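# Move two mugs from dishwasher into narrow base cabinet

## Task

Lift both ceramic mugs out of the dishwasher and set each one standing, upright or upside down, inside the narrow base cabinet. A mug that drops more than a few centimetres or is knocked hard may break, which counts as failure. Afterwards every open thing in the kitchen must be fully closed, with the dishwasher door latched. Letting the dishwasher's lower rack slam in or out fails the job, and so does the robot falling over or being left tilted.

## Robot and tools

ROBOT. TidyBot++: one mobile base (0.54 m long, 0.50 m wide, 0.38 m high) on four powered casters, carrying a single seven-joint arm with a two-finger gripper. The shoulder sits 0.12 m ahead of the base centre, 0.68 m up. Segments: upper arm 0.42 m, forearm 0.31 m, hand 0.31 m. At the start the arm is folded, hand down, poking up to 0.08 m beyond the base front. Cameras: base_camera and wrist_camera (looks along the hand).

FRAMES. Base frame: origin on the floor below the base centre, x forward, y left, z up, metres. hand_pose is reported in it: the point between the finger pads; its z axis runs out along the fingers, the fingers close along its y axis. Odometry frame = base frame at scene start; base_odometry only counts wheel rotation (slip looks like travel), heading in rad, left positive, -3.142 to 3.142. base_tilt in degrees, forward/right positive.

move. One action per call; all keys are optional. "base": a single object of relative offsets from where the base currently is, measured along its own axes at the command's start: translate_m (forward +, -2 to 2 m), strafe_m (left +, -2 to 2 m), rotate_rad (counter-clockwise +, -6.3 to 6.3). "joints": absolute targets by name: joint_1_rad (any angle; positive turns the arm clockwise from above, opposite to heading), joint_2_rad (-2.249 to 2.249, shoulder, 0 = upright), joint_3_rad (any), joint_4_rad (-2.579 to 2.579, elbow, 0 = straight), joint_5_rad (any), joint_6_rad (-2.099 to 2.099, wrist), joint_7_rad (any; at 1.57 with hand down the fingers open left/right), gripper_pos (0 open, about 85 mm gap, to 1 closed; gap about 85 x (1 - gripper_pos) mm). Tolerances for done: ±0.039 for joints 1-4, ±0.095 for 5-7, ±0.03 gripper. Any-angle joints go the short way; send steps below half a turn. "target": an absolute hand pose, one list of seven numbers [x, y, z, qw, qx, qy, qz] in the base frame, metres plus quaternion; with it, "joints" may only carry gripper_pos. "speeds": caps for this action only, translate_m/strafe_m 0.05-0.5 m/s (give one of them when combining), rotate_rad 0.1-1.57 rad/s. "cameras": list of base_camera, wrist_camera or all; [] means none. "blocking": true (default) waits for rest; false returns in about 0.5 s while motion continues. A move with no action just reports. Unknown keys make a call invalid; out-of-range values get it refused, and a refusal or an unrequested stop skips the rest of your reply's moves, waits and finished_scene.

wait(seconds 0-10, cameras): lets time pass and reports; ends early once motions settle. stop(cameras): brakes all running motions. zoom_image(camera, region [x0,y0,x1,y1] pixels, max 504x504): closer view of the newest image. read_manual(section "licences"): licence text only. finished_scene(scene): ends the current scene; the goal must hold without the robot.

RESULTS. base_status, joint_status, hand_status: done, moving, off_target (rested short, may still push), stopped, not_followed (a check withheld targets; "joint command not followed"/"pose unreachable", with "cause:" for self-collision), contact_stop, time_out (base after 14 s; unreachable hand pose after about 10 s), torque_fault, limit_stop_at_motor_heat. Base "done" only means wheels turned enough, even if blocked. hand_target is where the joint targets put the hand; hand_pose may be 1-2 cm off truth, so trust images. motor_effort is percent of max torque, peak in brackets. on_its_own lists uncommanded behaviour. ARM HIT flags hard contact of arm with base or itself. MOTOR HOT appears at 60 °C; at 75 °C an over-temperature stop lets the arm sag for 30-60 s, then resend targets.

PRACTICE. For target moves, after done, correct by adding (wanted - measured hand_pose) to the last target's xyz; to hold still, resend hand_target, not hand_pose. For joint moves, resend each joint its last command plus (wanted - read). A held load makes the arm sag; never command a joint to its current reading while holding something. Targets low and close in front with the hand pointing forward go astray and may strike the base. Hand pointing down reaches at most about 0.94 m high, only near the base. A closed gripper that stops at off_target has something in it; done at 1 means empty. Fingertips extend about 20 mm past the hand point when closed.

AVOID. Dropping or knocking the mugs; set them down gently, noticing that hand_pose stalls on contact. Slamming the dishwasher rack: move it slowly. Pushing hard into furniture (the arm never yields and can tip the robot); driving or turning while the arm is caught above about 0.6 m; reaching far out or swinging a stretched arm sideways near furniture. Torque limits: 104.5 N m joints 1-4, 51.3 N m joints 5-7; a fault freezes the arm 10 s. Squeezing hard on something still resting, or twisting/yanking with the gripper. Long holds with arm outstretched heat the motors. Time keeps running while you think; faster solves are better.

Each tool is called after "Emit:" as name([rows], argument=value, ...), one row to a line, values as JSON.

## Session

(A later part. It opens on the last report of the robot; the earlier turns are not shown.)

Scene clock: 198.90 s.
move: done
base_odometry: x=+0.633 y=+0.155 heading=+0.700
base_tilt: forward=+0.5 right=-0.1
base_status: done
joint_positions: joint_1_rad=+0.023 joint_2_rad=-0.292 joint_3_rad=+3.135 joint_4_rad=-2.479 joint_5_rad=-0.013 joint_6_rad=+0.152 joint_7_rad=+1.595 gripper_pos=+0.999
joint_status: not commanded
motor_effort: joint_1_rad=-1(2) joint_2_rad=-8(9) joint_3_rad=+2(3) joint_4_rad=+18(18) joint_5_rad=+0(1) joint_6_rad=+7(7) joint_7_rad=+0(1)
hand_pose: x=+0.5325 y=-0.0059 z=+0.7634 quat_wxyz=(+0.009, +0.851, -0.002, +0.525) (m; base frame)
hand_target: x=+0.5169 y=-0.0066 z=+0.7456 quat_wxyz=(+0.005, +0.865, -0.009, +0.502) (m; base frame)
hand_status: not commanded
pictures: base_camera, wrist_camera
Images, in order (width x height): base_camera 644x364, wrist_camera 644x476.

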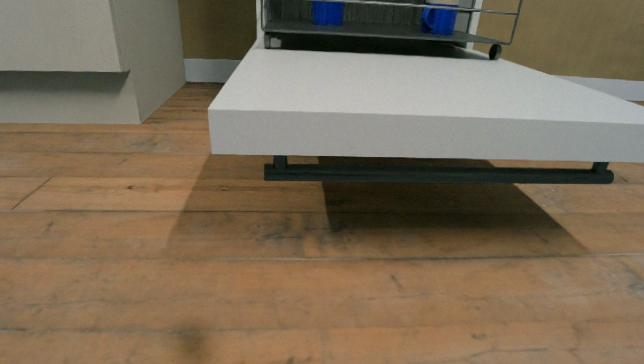

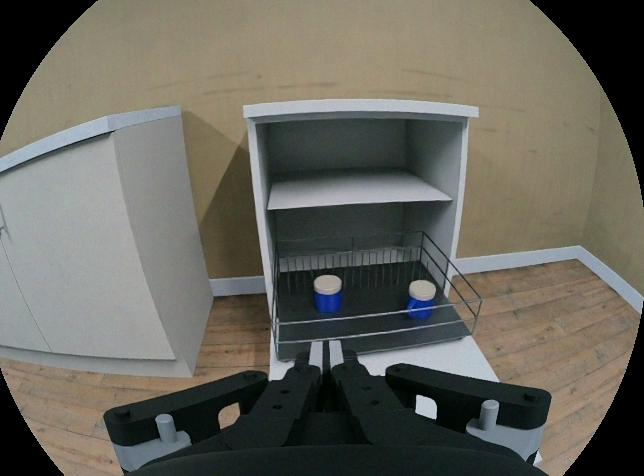

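Emit:
move(base={"translate_m": 0.26, "strafe_m": -0.0}, speeds={"translate_m": 0.2}, joints={"joint_6_rad": -0.3, "gripper_pos": 0})

Emit:
zoom_image(camera="wrist_camera", region=[230, 120, 490, 340])

Scene clock: 212.33 s.
move: done
base_odometry: x=+0.832 y=+0.323 heading=+0.700
base_tilt: forward=+0.5 right=-0.2
base_status: done
joint_positions: joint_1_rad=+0.023 joint_2_rad=-0.302 joint_3_rad=+3.135 joint_4_rad=-2.492 joint_5_rad=-0.013 joint_6_rad=-0.252 joint_7_rad=+1.595 gripper_pos=+0.000
joint_status: all done
motor_effort: joint_1_rad=-1(2) joint_2_rad=-6(8) joint_3_rad=+1(2) joint_4_rad=+16(19) joint_5_rad=+0(0) joint_6_rad=+5(7) joint_7_rad=+0(1)
hand_pose: x=+0.4503 y=-0.0032 z=+0.6629 quat_wxyz=(+0.004, +0.939, -0.001, +0.343) (m; base frame)
hand_target: x=+0.4354 y=-0.0050 z=+0.6525 quat_wxyz=(+0.003, +0.947, -0.009, +0.320) (m; base frame)
hand_status: not commanded
pictures: base_camera, wrist_camera
Images, in order (width x height): base_camera 644x364, wrist_camera 644x476.

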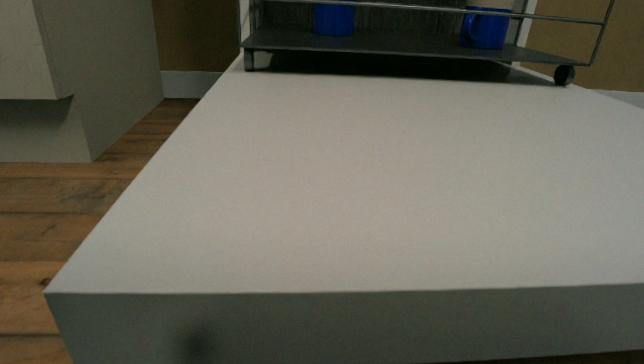

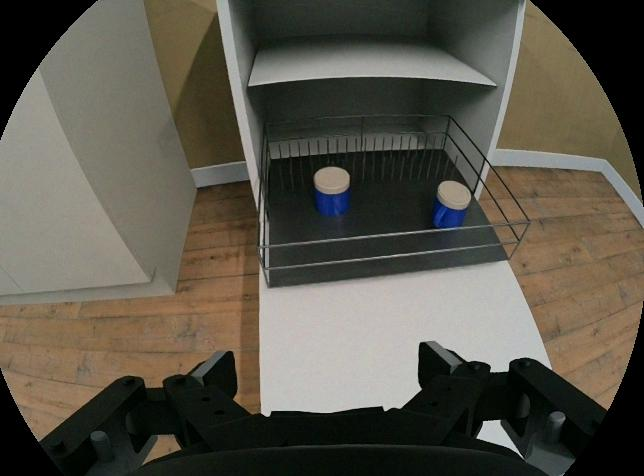

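Scaled by 1.938.

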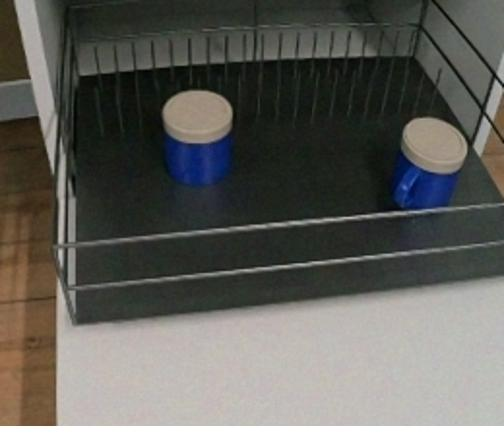

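Emit:
move(joints={"joint_1_rad": 0.01, "joint_2_rad": 0.935, "joint_3_rad": 3.1416, "joint_4_rad": -1.615, "joint_5_rad": 0.0, "joint_6_rad": 0.107, "joint_7_rad": 1.571})

Emit:
zoom_image(camera="wrist_camera", region=[150, 60, 550, 440])

Scene clock: 225.10 s.
move: done
base_odometry: x=+0.832 y=+0.323 heading=+0.700
base_tilt: forward=+0.5 right=-0.2
base_status: not commanded
joint_positions: joint_1_rad=+0.023 joint_2_rad=+0.926 joint_3_rad=+3.135 joint_4_rad=-1.624 joint_5_rad=-0.013 joint_6_rad=+0.057 joint_7_rad=+1.595 gripper_pos=+0.000
joint_status: all done
motor_effort: joint_1_rad=-1(2) joint_2_rad=-42(44) joint_3_rad=+0(2) joint_4_rad=+11(18) joint_5_rad=+0(2) joint_6_rad=+5(6) joint_7_rad=+0(1)
hand_pose: x=+0.8185 y=-0.0106 z=+0.4258 quat_wxyz=(+0.003, +0.948, -0.004, +0.319) (m; base frame)
hand_target: x=+0.8330 y=-0.0058 z=+0.4323 quat_wxyz=(+0.002, +0.940, -0.005, +0.342) (m; base frame)
hand_status: not commanded
pictures: base_camera, wrist_camera
Images, in order (width x height): base_camera 644x364, wrist_camera 644x476.

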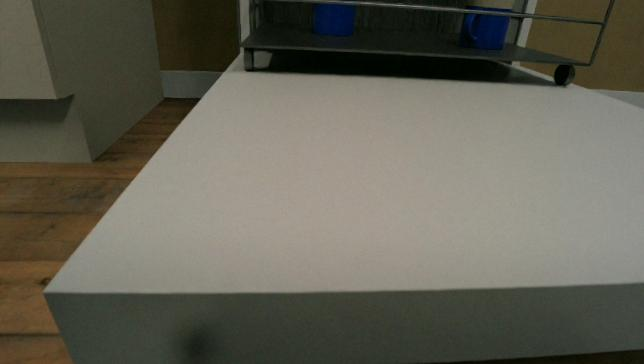

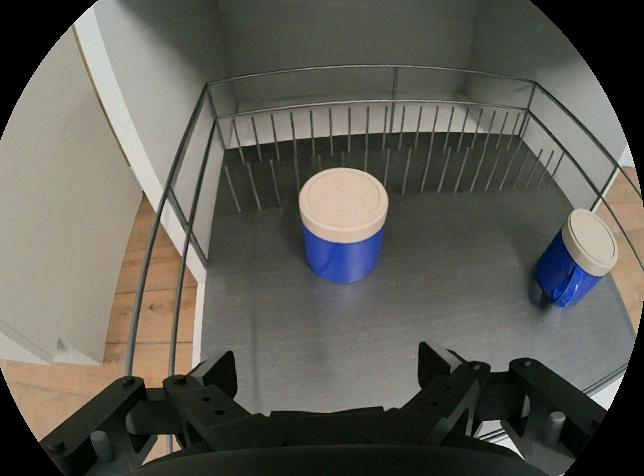

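Scaled by 1.260.

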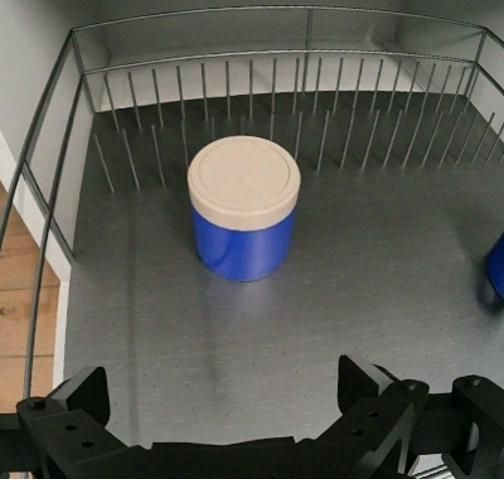

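Emit:
move(joints={"joint_1_rad": 0.024, "joint_2_rad": 1.109, "joint_3_rad": 3.148, "joint_4_rad": -1.249, "joint_5_rad": 0.013, "joint_6_rad": -0.037, "joint_7_rad": 1.547})

Emit:
zoom_image(camera="wrist_camera", region=[150, 60, 550, 440])

Scene clock: 235.47 s.
move: done
base_odometry: x=+0.832 y=+0.323 heading=+0.700
base_tilt: forward=+0.6 right=-0.2
base_status: not commanded
joint_positions: joint_1_rad=+0.023 joint_2_rad=+1.095 joint_3_rad=+3.135 joint_4_rad=-1.257 joint_5_rad=-0.013 joint_6_rad=+0.013 joint_7_rad=+1.595 gripper_pos=+0.000
joint_status: all done
motor_effort: joint_1_rad=-1(2) joint_2_rad=-49(50) joint_3_rad=+0(1) joint_4_rad=+15(15) joint_5_rad=+0(1) joint_6_rad=+5(6) joint_7_rad=+0(1)
hand_pose: x=+0.9401 y=-0.0135 z=+0.4369 quat_wxyz=(+0.003, +0.920, -0.005, +0.391) (m; base frame)
hand_target: x=+0.9287 y=-0.0221 z=+0.4180 quat_wxyz=(+0.006, +0.931, -0.017, +0.365) (m; base frame)
hand_status: not commanded
pictures: base_camera, wrist_camera
Images, in order (width x height): base_camera 644x364, wrist_camera 644x476.

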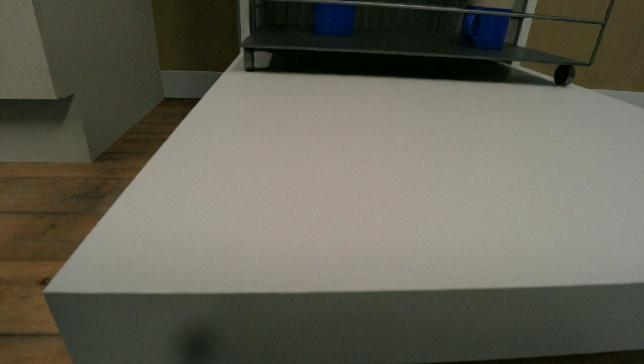

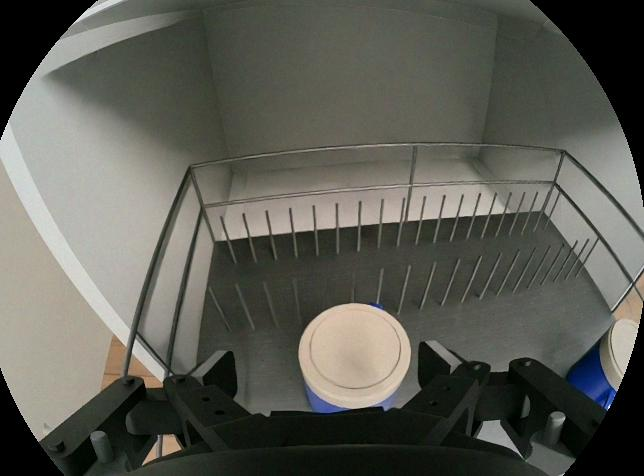

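Scaled by 1.260.

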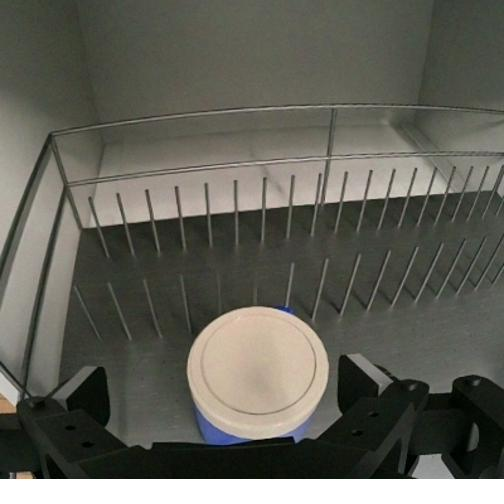

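Emit:
move(joints={"joint_1_rad": 0.053, "joint_2_rad": 1.175, "joint_4_rad": -1.057, "joint_6_rad": -0.265})

Emit:
zoom_image(camera="wrist_camera", region=[150, 160, 550, 460])

Scene clock: 243.87 s.
move: done
base_odometry: x=+0.832 y=+0.323 heading=+0.700
base_tilt: forward=+0.5 right=-0.2
base_status: not commanded
joint_positions: joint_1_rad=+0.042 joint_2_rad=+1.159 joint_3_rad=+3.135 joint_4_rad=-1.063 joint_5_rad=-0.013 joint_6_rad=-0.212 joint_7_rad=+1.595 gripper_pos=+0.000
joint_status: all done
motor_effort: joint_1_rad=-1(2) joint_2_rad=-51(52) joint_3_rad=+0(1) joint_4_rad=+16(17) joint_5_rad=+0(0) joint_6_rad=+4(6) joint_7_rad=+0(1)
hand_pose: x=+0.9563 y=-0.0291 z=+0.4232 quat_wxyz=(+0.005, +0.938, -0.014, +0.346) (m; base frame)
hand_target: x=+0.9411 y=-0.0470 z=+0.4021 quat_wxyz=(+0.011, +0.948, -0.031, +0.317) (m; base frame)
hand_status: not commanded
pictures: base_camera, wrist_camera
Images, in order (width x height): base_camera 644x364, wrist_camera 644x476.

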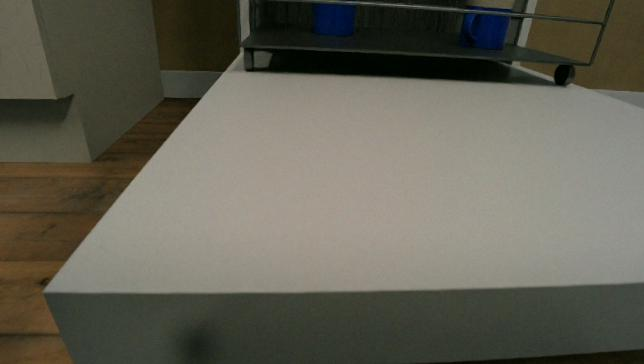

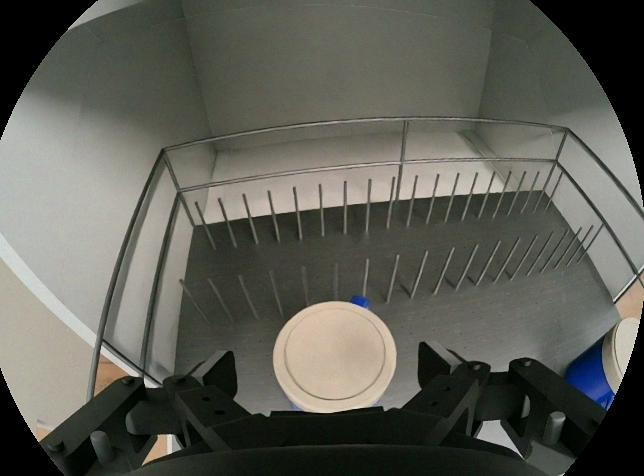

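Scaled by 1.260.

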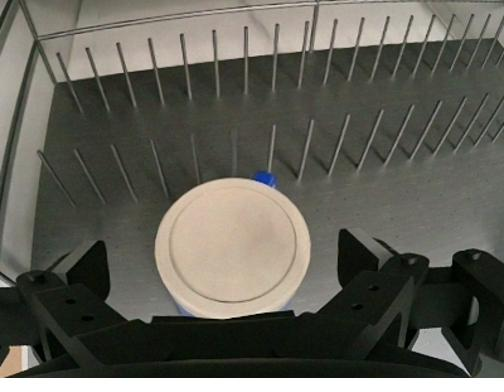

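Emit:
move(joints={"joint_2_rad": 1.245, "joint_4_rad": -1.0})

Emit:
move(joints={"joint_2_rad": 1.312, "joint_4_rad": -0.939})

Emit:
zoom_image(camera="wrist_camera", region=[150, 200, 550, 470])

Scene clock: 250.70 s.
move: done
base_odometry: x=+0.832 y=+0.323 heading=+0.700
base_tilt: forward=+0.5 right=-0.2
base_status: not commanded
joint_positions: joint_1_rad=+0.042 joint_2_rad=+1.240 joint_3_rad=+3.135 joint_4_rad=-1.001 joint_5_rad=-0.013 joint_6_rad=-0.218 joint_7_rad=+1.595 gripper_pos=+0.000
joint_status: all done
motor_effort: joint_1_rad=-1(1) joint_2_rad=-51(54) joint_3_rad=+0(1) joint_4_rad=+16(17) joint_5_rad=+0(1) joint_6_rad=+4(5) joint_7_rad=+0(1)
hand_pose: x=+0.9589 y=-0.0293 z=+0.3816 quat_wxyz=(+0.004, +0.942, -0.014, +0.334) (m; base frame)
hand_target: x=+0.9457 y=-0.0472 z=+0.3689 quat_wxyz=(+0.011, +0.950, -0.031, +0.310) (m; base frame)
hand_status: not commanded
pictures: base_camera, wrist_camera
Images, in order (width x height): base_camera 644x364, wrist_camera 644x476.

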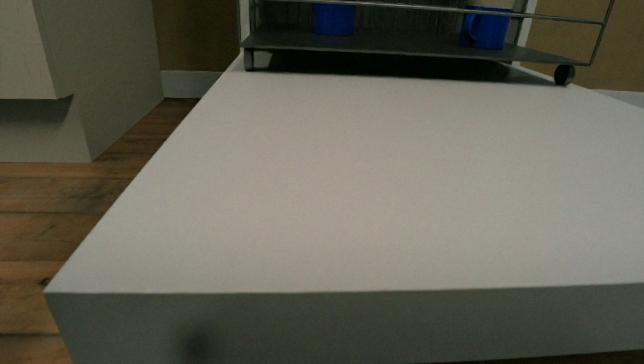

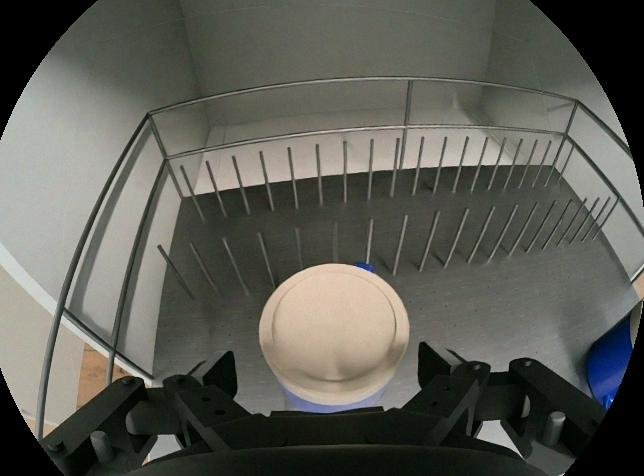

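Scene clock: 251.67 s.
move: done
base_odometry: x=+0.832 y=+0.323 heading=+0.700
base_tilt: forward=+0.5 right=-0.3
base_status: not commanded
joint_positions: joint_1_rad=+0.042 joint_2_rad=+1.304 joint_3_rad=+3.135 joint_4_rad=-0.940 joint_5_rad=-0.013 joint_6_rad=-0.220 joint_7_rad=+1.595 gripper_pos=+0.000
joint_status: all done
motor_effort: joint_1_rad=-1(1) joint_2_rad=-52(54) joint_3_rad=+0(1) joint_4_rad=+16(17) joint_5_rad=+0(1) joint_6_rad=+5(5) joint_7_rad=+0(1)
hand_pose: x=+0.9651 y=-0.0297 z=+0.3540 quat_wxyz=(+0.004, +0.943, -0.014, +0.332) (m; base frame)
hand_target: x=+0.9511 y=-0.0474 z=+0.3394 quat_wxyz=(+0.011, +0.951, -0.031, +0.308) (m; base frame)
hand_status: not commanded
pictures: base_camera, wrist_camera
Images, in order (width x height): base_camera 644x364, wrist_camera 644x476.

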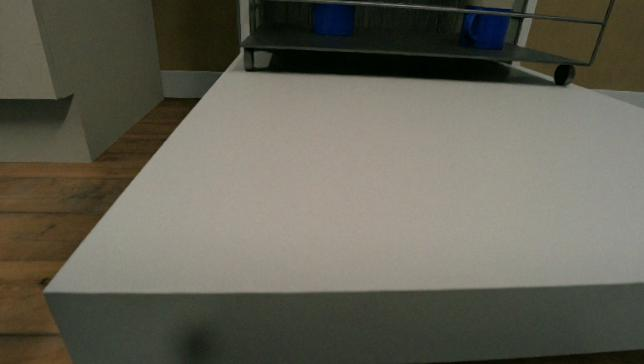

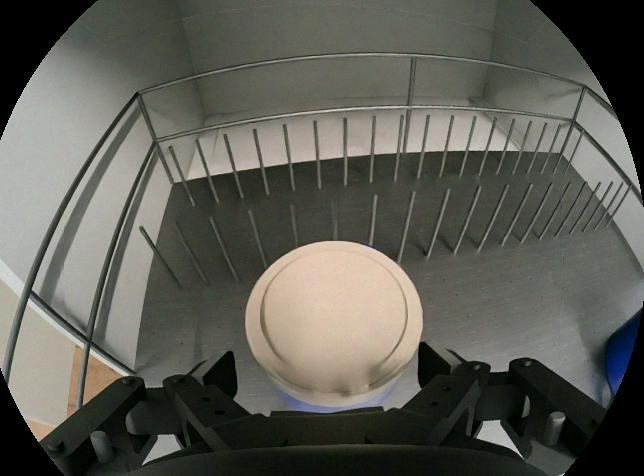

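Scaled by 1.260.

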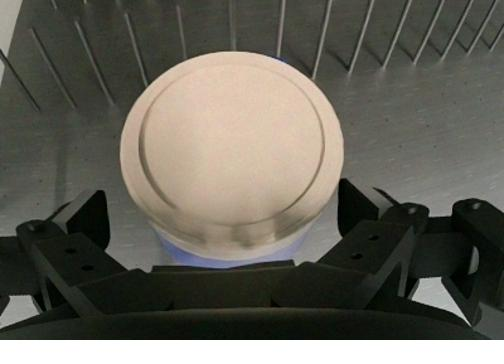

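Emit:
move(joints={"joint_2_rad": 1.337, "joint_4_rad": -0.843, "joint_6_rad": -0.34})

Emit:
zoom_image(camera="wrist_camera", region=[150, 200, 550, 470])

Scene clock: 258.73 s.
move: done
base_odometry: x=+0.832 y=+0.323 heading=+0.700
base_tilt: forward=+0.5 right=-0.2
base_status: not commanded
joint_positions: joint_1_rad=+0.044 joint_2_rad=+1.323 joint_3_rad=+3.135 joint_4_rad=-0.847 joint_5_rad=-0.013 joint_6_rad=-0.289 joint_7_rad=+1.595 gripper_pos=+0.000
joint_status: all done
motor_effort: joint_1_rad=-1(2) joint_2_rad=-53(54) joint_3_rad=+0(1) joint_4_rad=+16(17) joint_5_rad=+0(1) joint_6_rad=+5(6) joint_7_rad=+0(1)
hand_pose: x=+0.9824 y=-0.0318 z=+0.3664 quat_wxyz=(+0.004, +0.942, -0.015, +0.335) (m; base frame)
hand_target: x=+0.9660 y=-0.0483 z=+0.3463 quat_wxyz=(+0.012, +0.952, -0.031, +0.306) (m; base frame)
hand_status: not commanded
pictures: base_camera, wrist_camera
Images, in order (width x height): base_camera 644x364, wrist_camera 644x476.

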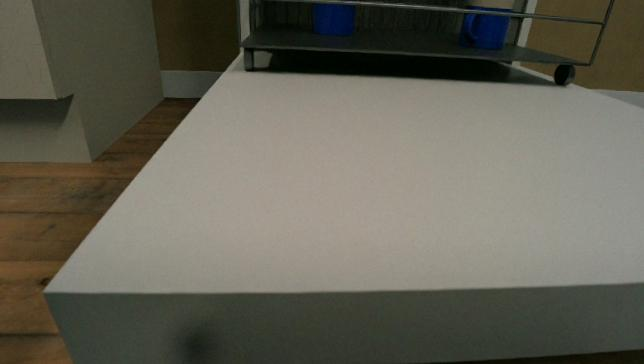

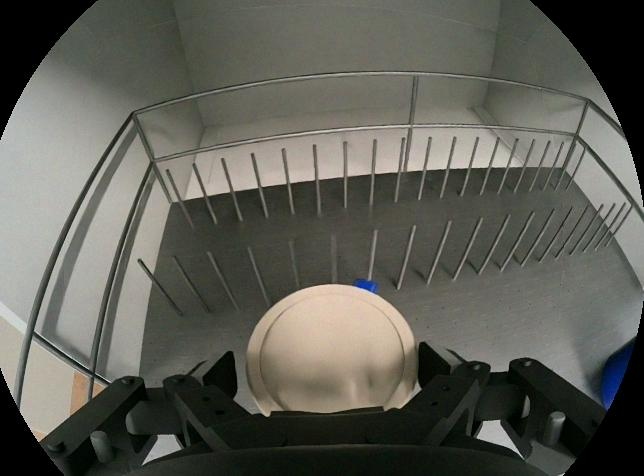

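Scaled by 1.260.

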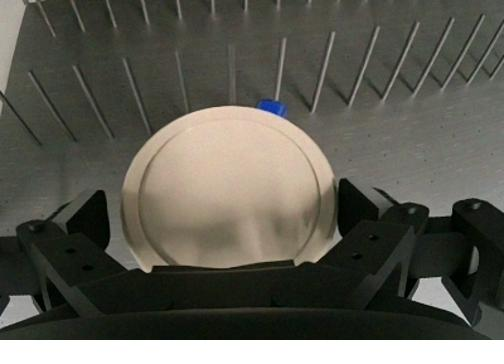

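Emit:
move(joints={"gripper_pos": 0.2})

Scene clock: 261.73 s.
move: off_target
base_odometry: x=+0.832 y=+0.323 heading=+0.700
base_tilt: forward=+0.5 right=-0.2
base_status: not commanded
joint_positions: joint_1_rad=+0.045 joint_2_rad=+1.323 joint_3_rad=+3.135 joint_4_rad=-0.844 joint_5_rad=-0.013 joint_6_rad=-0.290 joint_7_rad=+1.595 gripper_pos=+0.152
joint_status: gripper_pos off_target (ended at +0.152, target +0.200)
motor_effort: joint_1_rad=+0(3) joint_2_rad=-51(55) joint_3_rad=+0(2) joint_4_rad=+15(17) joint_5_rad=+0(1) joint_6_rad=+4(5) joint_7_rad=+0(1)
hand_pose: x=+0.9833 y=-0.0333 z=+0.3676 quat_wxyz=(+0.005, +0.942, -0.016, +0.336) (m; base frame)
hand_target: x=+0.9660 y=-0.0483 z=+0.3463 quat_wxyz=(+0.012, +0.952, -0.031, +0.306) (m; base frame)
hand_status: not commanded
pictures: base_camera, wrist_camera
Images, in order (width x height): base_camera 644x364, wrist_camera 644x476.

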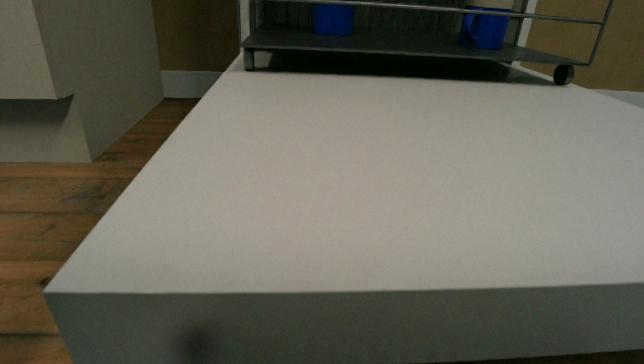

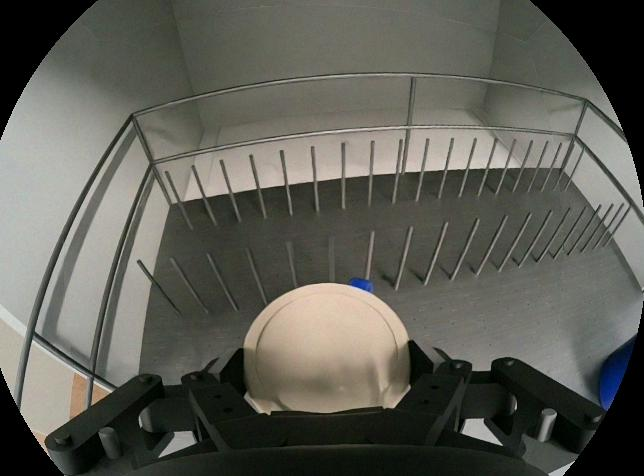

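Emit:
move(joints={"gripper_pos": 0.7}, cameras=[])

Emit:
move(joints={"joint_2_rad": 1.29, "joint_4_rad": -0.85, "joint_6_rad": -0.35})

Emit:
move(joints={"joint_2_rad": 1.12, "joint_4_rad": -0.95, "joint_6_rad": -0.43})

Scene clock: 265.83 s.
move: off_target
base_odometry: x=+0.832 y=+0.323 heading=+0.700
base_tilt: forward=+0.5 right=-0.2
base_status: not commanded
joint_positions: joint_1_rad=+0.045 joint_2_rad=+1.323 joint_3_rad=+3.135 joint_4_rad=-0.844 joint_5_rad=-0.013 joint_6_rad=-0.290 joint_7_rad=+1.595 gripper_pos=+0.152
joint_status: gripper_pos off_target (ended at +0.152, target +0.700)
motor_effort: joint_1_rad=+0(1) joint_2_rad=-51(51) joint_3_rad=+0(0) joint_4_rad=+16(16) joint_5_rad=+0(0) joint_6_rad=+5(5) joint_7_rad=-1(1)
hand_pose: x=+0.9834 y=-0.0333 z=+0.3677 quat_wxyz=(+0.005, +0.942, -0.016, +0.336) (m; base frame)
hand_target: x=+0.9660 y=-0.0483 z=+0.3463 quat_wxyz=(+0.012, +0.952, -0.031, +0.306) (m; base frame)
hand_status: not commanded
pictures: none
No camera images: "cameras" was empty.

Scene clock: 266.57 s.
move: done
base_odometry: x=+0.832 y=+0.323 heading=+0.700
base_tilt: forward=+0.5 right=-0.2
base_status: not commanded
joint_positions: joint_1_rad=+0.045 joint_2_rad=+1.320 joint_3_rad=+3.135 joint_4_rad=-0.844 joint_5_rad=-0.013 joint_6_rad=-0.300 joint_7_rad=+1.595 gripper_pos=+0.152
joint_status: all done
motor_effort: joint_1_rad=-1(1) joint_2_rad=-55(55) joint_3_rad=+0(1) joint_4_rad=+16(18) joint_5_rad=+0(0) joint_6_rad=+4(6) joint_7_rad=+0(1)
hand_pose: x=+0.9818 y=-0.0332 z=+0.3682 quat_wxyz=(+0.004, +0.943, -0.016, +0.332) (m; base frame)
hand_target: x=+0.9755 y=-0.0489 z=+0.3814 quat_wxyz=(+0.012, +0.947, -0.031, +0.320) (m; base frame)
hand_status: not commanded
pictures: base_camera, wrist_camera
Images, in order (width x height): base_camera 644x364, wrist_camera 644x476.

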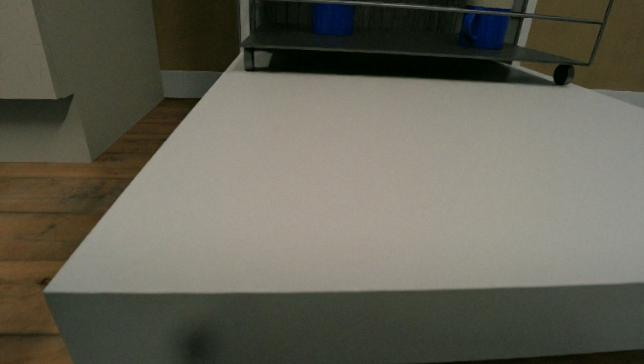

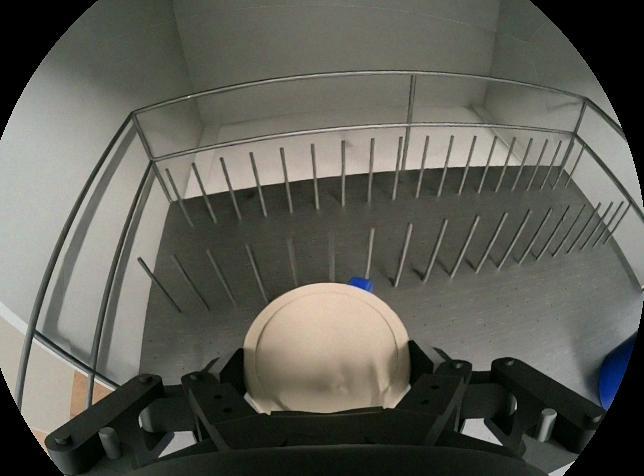

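Scene clock: 268.07 s.
move: done
base_odometry: x=+0.832 y=+0.323 heading=+0.700
base_tilt: forward=+0.5 right=-0.2
base_status: not commanded
joint_positions: joint_1_rad=+0.045 joint_2_rad=+1.151 joint_3_rad=+3.135 joint_4_rad=-0.946 joint_5_rad=-0.013 joint_6_rad=-0.394 joint_7_rad=+1.594 gripper_pos=+0.152
joint_status: all done
motor_effort: joint_1_rad=-2(2) joint_2_rad=-57(61) joint_3_rad=+0(1) joint_4_rad=+20(21) joint_5_rad=+0(0) joint_6_rad=+6(7) joint_7_rad=+0(1)
hand_pose: x=+0.9629 y=-0.0317 z=+0.4477 quat_wxyz=(+0.004, +0.947, -0.015, +0.320) (m; base frame)
hand_target: x=+0.9587 y=-0.0485 z=+0.4652 quat_wxyz=(+0.012, +0.948, -0.032, +0.315) (m; base frame)
hand_status: not commanded
pictures: base_camera, wrist_camera
Images, in order (width x height): base_camera 644x364, wrist_camera 644x476.

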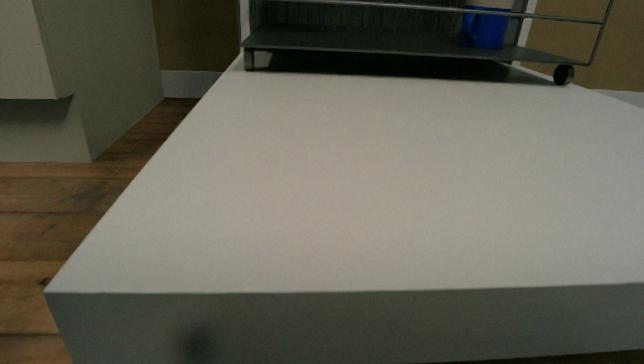

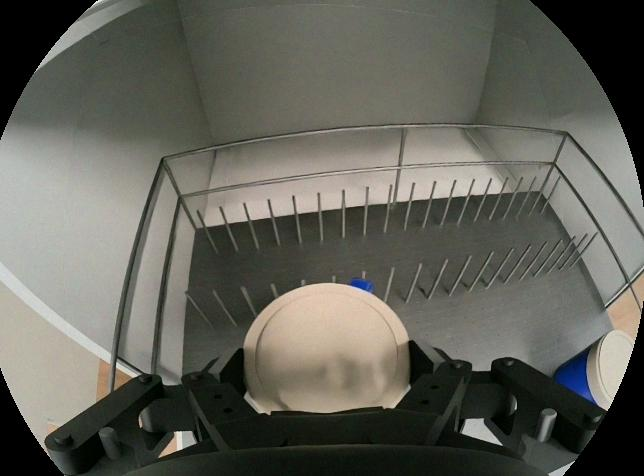

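Emit:
move(joints={"joint_2_rad": 0.23, "joint_4_rad": -2.166, "joint_6_rad": -0.062})

Emit:
move(base={"translate_m": -0.35}, speeds={"translate_m": 0.3})

Emit:
move(base={"rotate_rad": -1.568}, speeds={"rotate_rad": 0.7})

Emit:
move(base={"strafe_m": 0.34}, speeds={"strafe_m": 0.3})

Scene clock: 278.07 s.
move: done
base_odometry: x=+0.832 y=+0.323 heading=+0.700
base_tilt: forward=+0.5 right=-0.2
base_status: not commanded
joint_positions: joint_1_rad=+0.045 joint_2_rad=+0.265 joint_3_rad=+3.135 joint_4_rad=-2.158 joint_5_rad=-0.013 joint_6_rad=-0.121 joint_7_rad=+1.594 gripper_pos=+0.152
joint_status: all done
motor_effort: joint_1_rad=-1(2) joint_2_rad=-27(58) joint_3_rad=+1(1) joint_4_rad=+15(20) joint_5_rad=+0(1) joint_6_rad=+6(7) joint_7_rad=+0(1)
hand_pose: x=+0.6108 y=-0.0172 z=+0.5937 quat_wxyz=(+0.006, +0.956, -0.013, +0.294) (m; base frame)
hand_target: x=+0.6240 y=-0.0290 z=+0.6192 quat_wxyz=(+0.009, +0.942, -0.033, +0.335) (m; base frame)
hand_status: not commanded
pictures: base_camera, wrist_camera
Images, in order (width x height): base_camera 644x364, wrist_camera 644x476.

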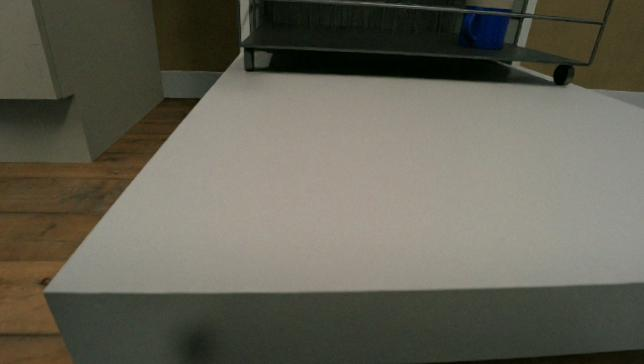

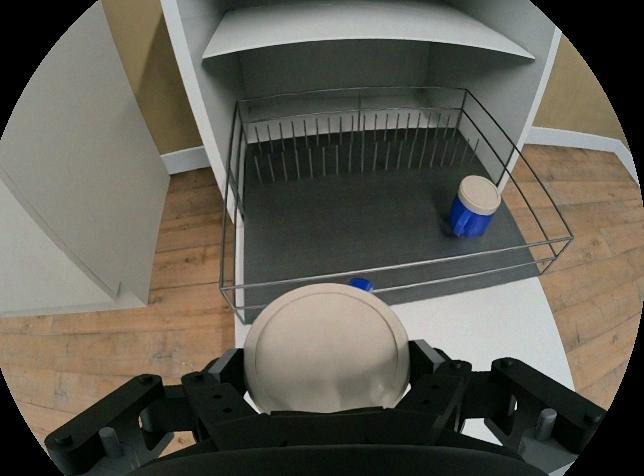

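Scene clock: 280.10 s.
move: done
base_odometry: x=+0.564 y=+0.097 heading=+0.700
base_tilt: forward=+0.5 right=-0.2
base_status: done
joint_positions: joint_1_rad=+0.047 joint_2_rad=+0.255 joint_3_rad=+3.136 joint_4_rad=-2.169 joint_5_rad=-0.013 joint_6_rad=-0.113 joint_7_rad=+1.594 gripper_pos=+0.152
joint_status: not commanded
motor_effort: joint_1_rad=-1(5) joint_2_rad=-26(29) joint_3_rad=+1(3) joint_4_rad=+15(17) joint_5_rad=+0(1) joint_6_rad=+6(7) joint_7_rad=+0(1)
hand_pose: x=+0.6083 y=-0.0186 z=+0.5958 quat_wxyz=(+0.007, +0.955, -0.015, +0.297) (m; base frame)
hand_target: x=+0.6240 y=-0.0290 z=+0.6192 quat_wxyz=(+0.009, +0.942, -0.033, +0.335) (m; base frame)
hand_status: not commanded
pictures: base_camera, wrist_camera
Images, in order (width x height): base_camera 644x364, wrist_camera 644x476.

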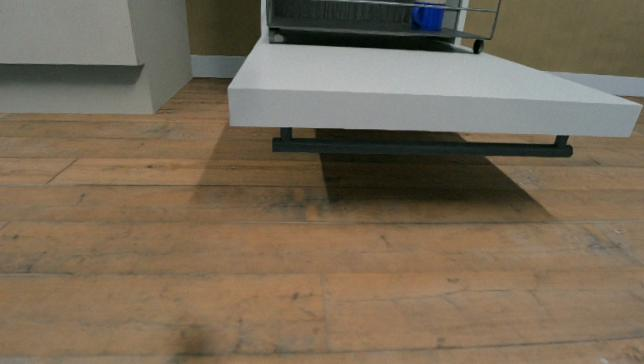

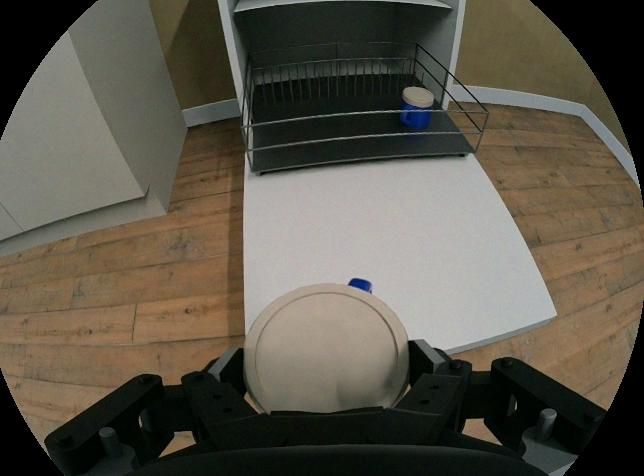

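Scene clock: 283.10 s.
move: done
base_odometry: x=+0.564 y=+0.097 heading=-0.867
base_tilt: forward=+0.5 right=-0.2
base_status: done
joint_positions: joint_1_rad=+0.054 joint_2_rad=+0.255 joint_3_rad=+3.142 joint_4_rad=-2.169 joint_5_rad=-0.013 joint_6_rad=-0.113 joint_7_rad=+1.594 gripper_pos=+0.152
joint_status: not commanded
motor_effort: joint_1_rad=-1(4) joint_2_rad=-26(27) joint_3_rad=+1(4) joint_4_rad=+16(16) joint_5_rad=+0(1) joint_6_rad=+6(6) joint_7_rad=+0(1)
hand_pose: x=+0.6081 y=-0.0251 z=+0.5957 quat_wxyz=(+0.009, +0.954, -0.021, +0.297) (m; base frame)
hand_target: x=+0.6240 y=-0.0290 z=+0.6192 quat_wxyz=(+0.009, +0.942, -0.033, +0.335) (m; base frame)
hand_status: not commanded
pictures: base_camera, wrist_camera
Images, in order (width x height): base_camera 644x364, wrist_camera 644x476.

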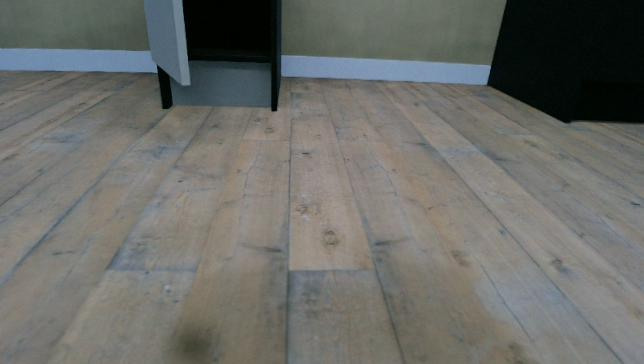

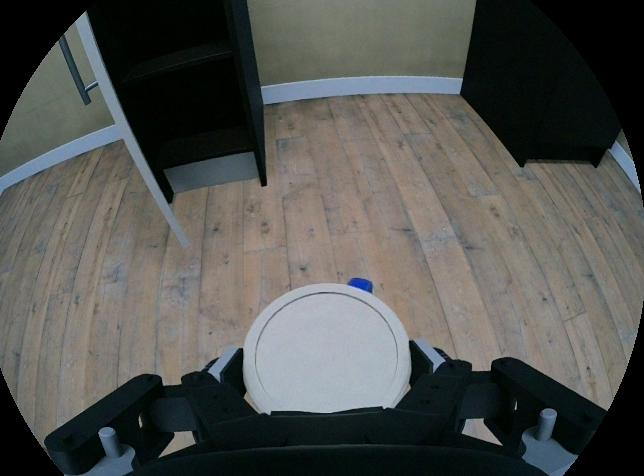

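Scene clock: 285.07 s.
move: done
base_odometry: x=+0.824 y=+0.317 heading=-0.868
base_tilt: forward=+0.5 right=-0.2
base_status: done
joint_positions: joint_1_rad=+0.051 joint_2_rad=+0.255 joint_3_rad=+3.143 joint_4_rad=-2.169 joint_5_rad=-0.013 joint_6_rad=-0.113 joint_7_rad=+1.594 gripper_pos=+0.152
joint_status: not commanded
motor_effort: joint_1_rad=-1(4) joint_2_rad=-26(28) joint_3_rad=+1(3) joint_4_rad=+16(16) joint_5_rad=+0(1) joint_6_rad=+6(6) joint_7_rad=+0(1)
hand_pose: x=+0.6082 y=-0.0236 z=+0.5957 quat_wxyz=(+0.009, +0.955, -0.019, +0.297) (m; base frame)
hand_target: x=+0.6240 y=-0.0290 z=+0.6192 quat_wxyz=(+0.009, +0.942, -0.033, +0.335) (m; base frame)
hand_status: not commanded
pictures: base_camera, wrist_camera
Images, in order (width x height): base_camera 644x364, wrist_camera 644x476.

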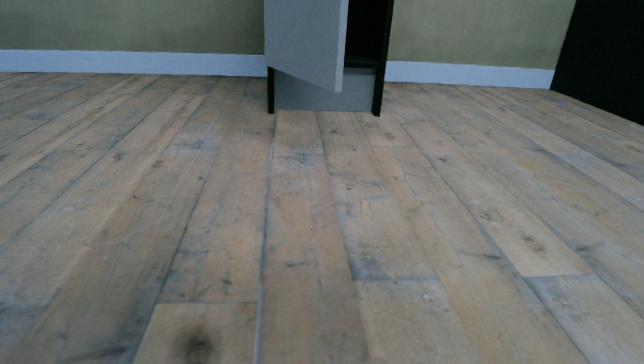

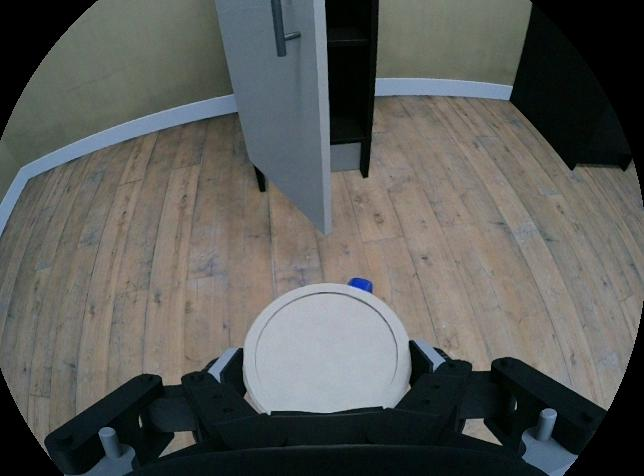

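Emit:
move(base={"strafe_m": -0.2}, speeds={"strafe_m": 0.3})

Emit:
move(base={"translate_m": 0.42}, speeds={"translate_m": 0.2})

Scene clock: 293.83 s.
move: done
base_odometry: x=+0.671 y=+0.188 heading=-0.869
base_tilt: forward=+0.5 right=-0.2
base_status: done
joint_positions: joint_1_rad=+0.057 joint_2_rad=+0.255 joint_3_rad=+3.146 joint_4_rad=-2.169 joint_5_rad=-0.013 joint_6_rad=-0.113 joint_7_rad=+1.594 gripper_pos=+0.152
joint_status: not commanded
motor_effort: joint_1_rad=-1(5) joint_2_rad=-26(27) joint_3_rad=+1(3) joint_4_rad=+15(16) joint_5_rad=+1(1) joint_6_rad=+5(6) joint_7_rad=+0(1)
hand_pose: x=+0.6079 y=-0.0285 z=+0.5957 quat_wxyz=(+0.011, +0.954, -0.024, +0.297) (m; base frame)
hand_target: x=+0.6240 y=-0.0290 z=+0.6192 quat_wxyz=(+0.009, +0.942, -0.033, +0.335) (m; base frame)
hand_status: not commanded
pictures: base_camera, wrist_camera
Images, in order (width x height): base_camera 644x364, wrist_camera 644x476.

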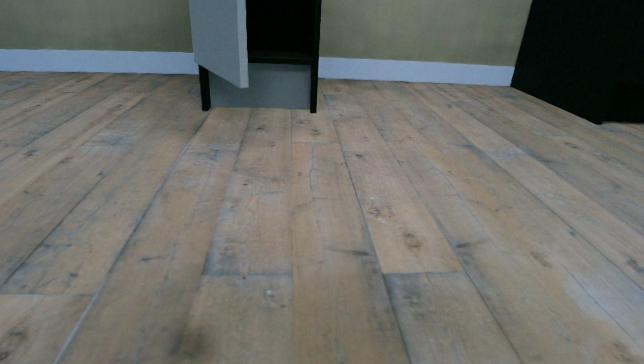

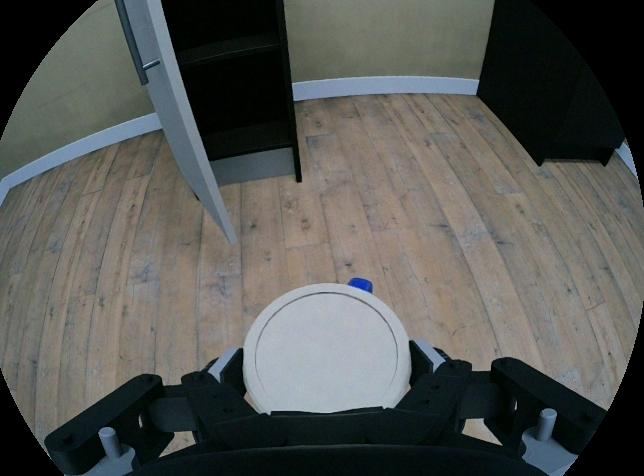

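Scene clock: 296.63 s.
move: done
base_odometry: x=+0.942 y=-0.133 heading=-0.869
base_tilt: forward=+0.5 right=-0.2
base_status: done
joint_positions: joint_1_rad=+0.057 joint_2_rad=+0.254 joint_3_rad=+3.146 joint_4_rad=-2.169 joint_5_rad=-0.013 joint_6_rad=-0.111 joint_7_rad=+1.594 gripper_pos=+0.152
joint_status: not commanded
motor_effort: joint_1_rad=-1(2) joint_2_rad=-26(29) joint_3_rad=+1(1) joint_4_rad=+16(17) joint_5_rad=+0(1) joint_6_rad=+5(7) joint_7_rad=+0(1)
hand_pose: x=+0.6085 y=-0.0285 z=+0.5966 quat_wxyz=(+0.011, +0.954, -0.024, +0.299) (m; base frame)
hand_target: x=+0.6240 y=-0.0290 z=+0.6192 quat_wxyz=(+0.009, +0.942, -0.033, +0.335) (m; base frame)
hand_status: not commanded
pictures: base_camera, wrist_camera
Images, in order (width x height): base_camera 644x364, wrist_camera 644x476.

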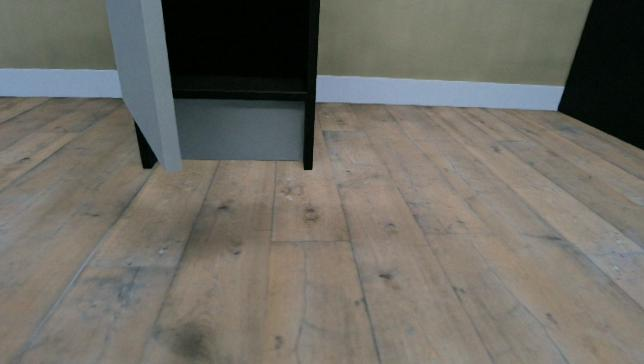

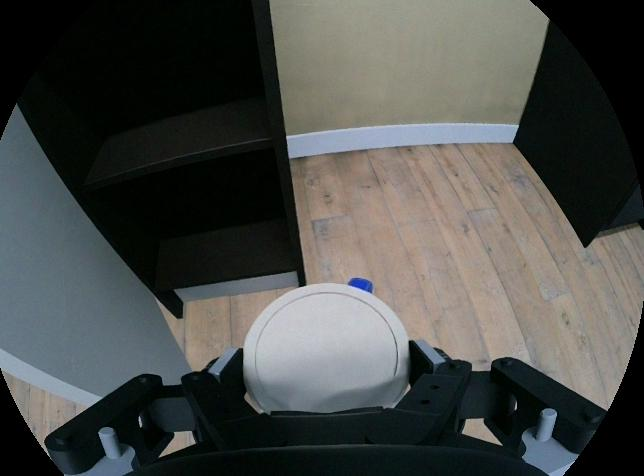

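Emit:
move(base={"translate_m": 0.06}, speeds={"translate_m": 0.2}, cameras=[])

Emit:
move(base={"strafe_m": 0.24}, speeds={"strafe_m": 0.12})

Scene clock: 301.43 s.
move: done
base_odometry: x=+0.981 y=-0.179 heading=-0.870
base_tilt: forward=+0.5 right=-0.2
base_status: done
joint_positions: joint_1_rad=+0.057 joint_2_rad=+0.254 joint_3_rad=+3.146 joint_4_rad=-2.167 joint_5_rad=-0.013 joint_6_rad=-0.107 joint_7_rad=+1.594 gripper_pos=+0.152
joint_status: not commanded
motor_effort: joint_1_rad=-1(2) joint_2_rad=-26(30) joint_3_rad=+1(2) joint_4_rad=+15(18) joint_5_rad=+0(1) joint_6_rad=+6(7) joint_7_rad=+0(1)
hand_pose: x=+0.6108 y=-0.0287 z=+0.5985 quat_wxyz=(+0.011, +0.953, -0.024, +0.302) (m; base frame)
hand_target: x=+0.6240 y=-0.0290 z=+0.6192 quat_wxyz=(+0.009, +0.942, -0.033, +0.335) (m; base frame)
hand_status: not commanded
pictures: none
No camera images: "cameras" was empty.

Scene clock: 304.00 s.
move: done
base_odometry: x=+1.165 y=-0.024 heading=-0.869
base_tilt: forward=+0.5 right=-0.2
base_status: done
joint_positions: joint_1_rad=+0.052 joint_2_rad=+0.254 joint_3_rad=+3.147 joint_4_rad=-2.167 joint_5_rad=-0.013 joint_6_rad=-0.106 joint_7_rad=+1.594 gripper_pos=+0.152
joint_status: not commanded
motor_effort: joint_1_rad=-1(5) joint_2_rad=-26(27) joint_3_rad=+1(4) joint_4_rad=+16(16) joint_5_rad=+0(1) joint_6_rad=+6(6) joint_7_rad=+0(1)
hand_pose: x=+0.6111 y=-0.0265 z=+0.5986 quat_wxyz=(+0.010, +0.953, -0.022, +0.302) (m; base frame)
hand_target: x=+0.6240 y=-0.0290 z=+0.6192 quat_wxyz=(+0.009, +0.942, -0.033, +0.335) (m; base frame)
hand_status: not commanded
pictures: base_camera, wrist_camera
Images, in order (width x height): base_camera 644x364, wrist_camera 644x476.

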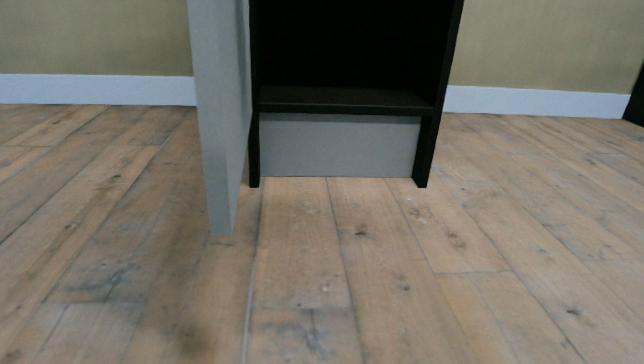

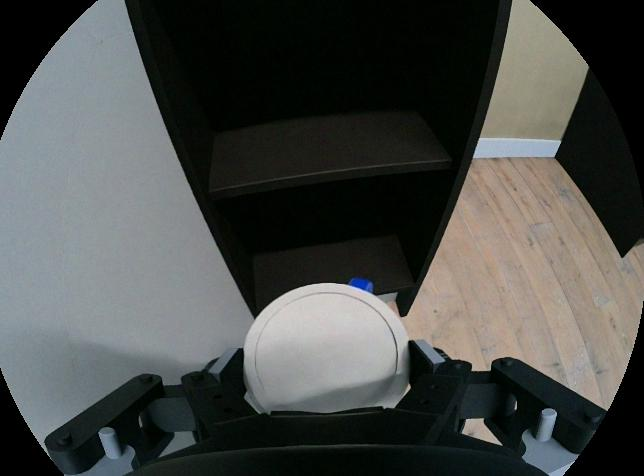

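Emit:
move(base={"strafe_m": -0.08}, speeds={"strafe_m": 0.2}, joints={"joint_2_rad": 0.195, "joint_4_rad": -2.12, "joint_6_rad": -0.075})

Emit:
zoom_image(camera="wrist_camera", region=[150, 60, 450, 340])

Scene clock: 326.37 s.
move: done
base_odometry: x=+1.104 y=-0.076 heading=-0.869
base_tilt: forward=+0.5 right=-0.2
base_status: done
joint_positions: joint_1_rad=+0.056 joint_2_rad=+0.227 joint_3_rad=+3.147 joint_4_rad=-2.129 joint_5_rad=-0.013 joint_6_rad=-0.106 joint_7_rad=+1.594 gripper_pos=+0.152
joint_status: all done
motor_effort: joint_1_rad=-1(4) joint_2_rad=-27(29) joint_3_rad=+1(3) joint_4_rad=+16(18) joint_5_rad=+0(1) joint_6_rad=+6(7) joint_7_rad=+0(1)
hand_pose: x=+0.6307 y=-0.0296 z=+0.6273 quat_wxyz=(+0.012, +0.943, -0.023, +0.333) (m; base frame)
hand_target: x=+0.6435 y=-0.0301 z=+0.6542 quat_wxyz=(+0.010, +0.930, -0.033, +0.367) (m; base frame)
hand_status: not commanded
pictures: base_camera, wrist_camera
Images, in order (width x height): base_camera 644x364, wrist_camera 644x476.

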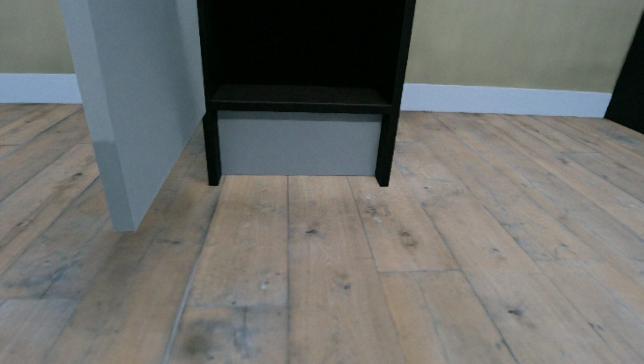

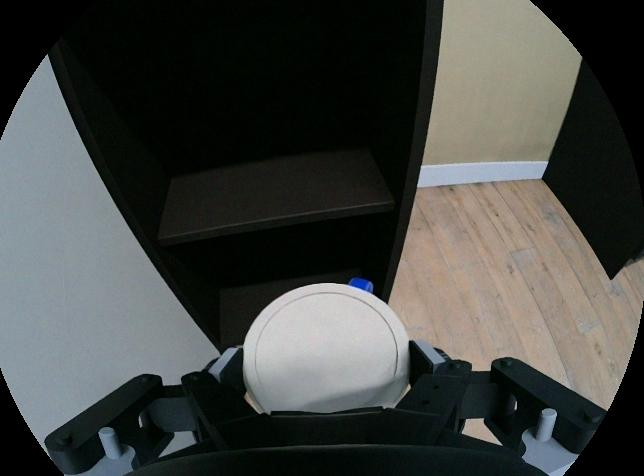

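Scaled by 1.680.

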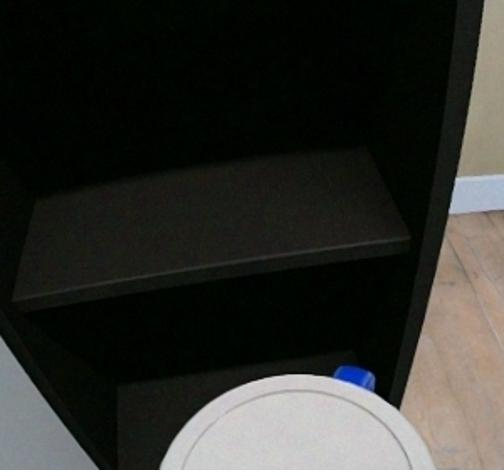

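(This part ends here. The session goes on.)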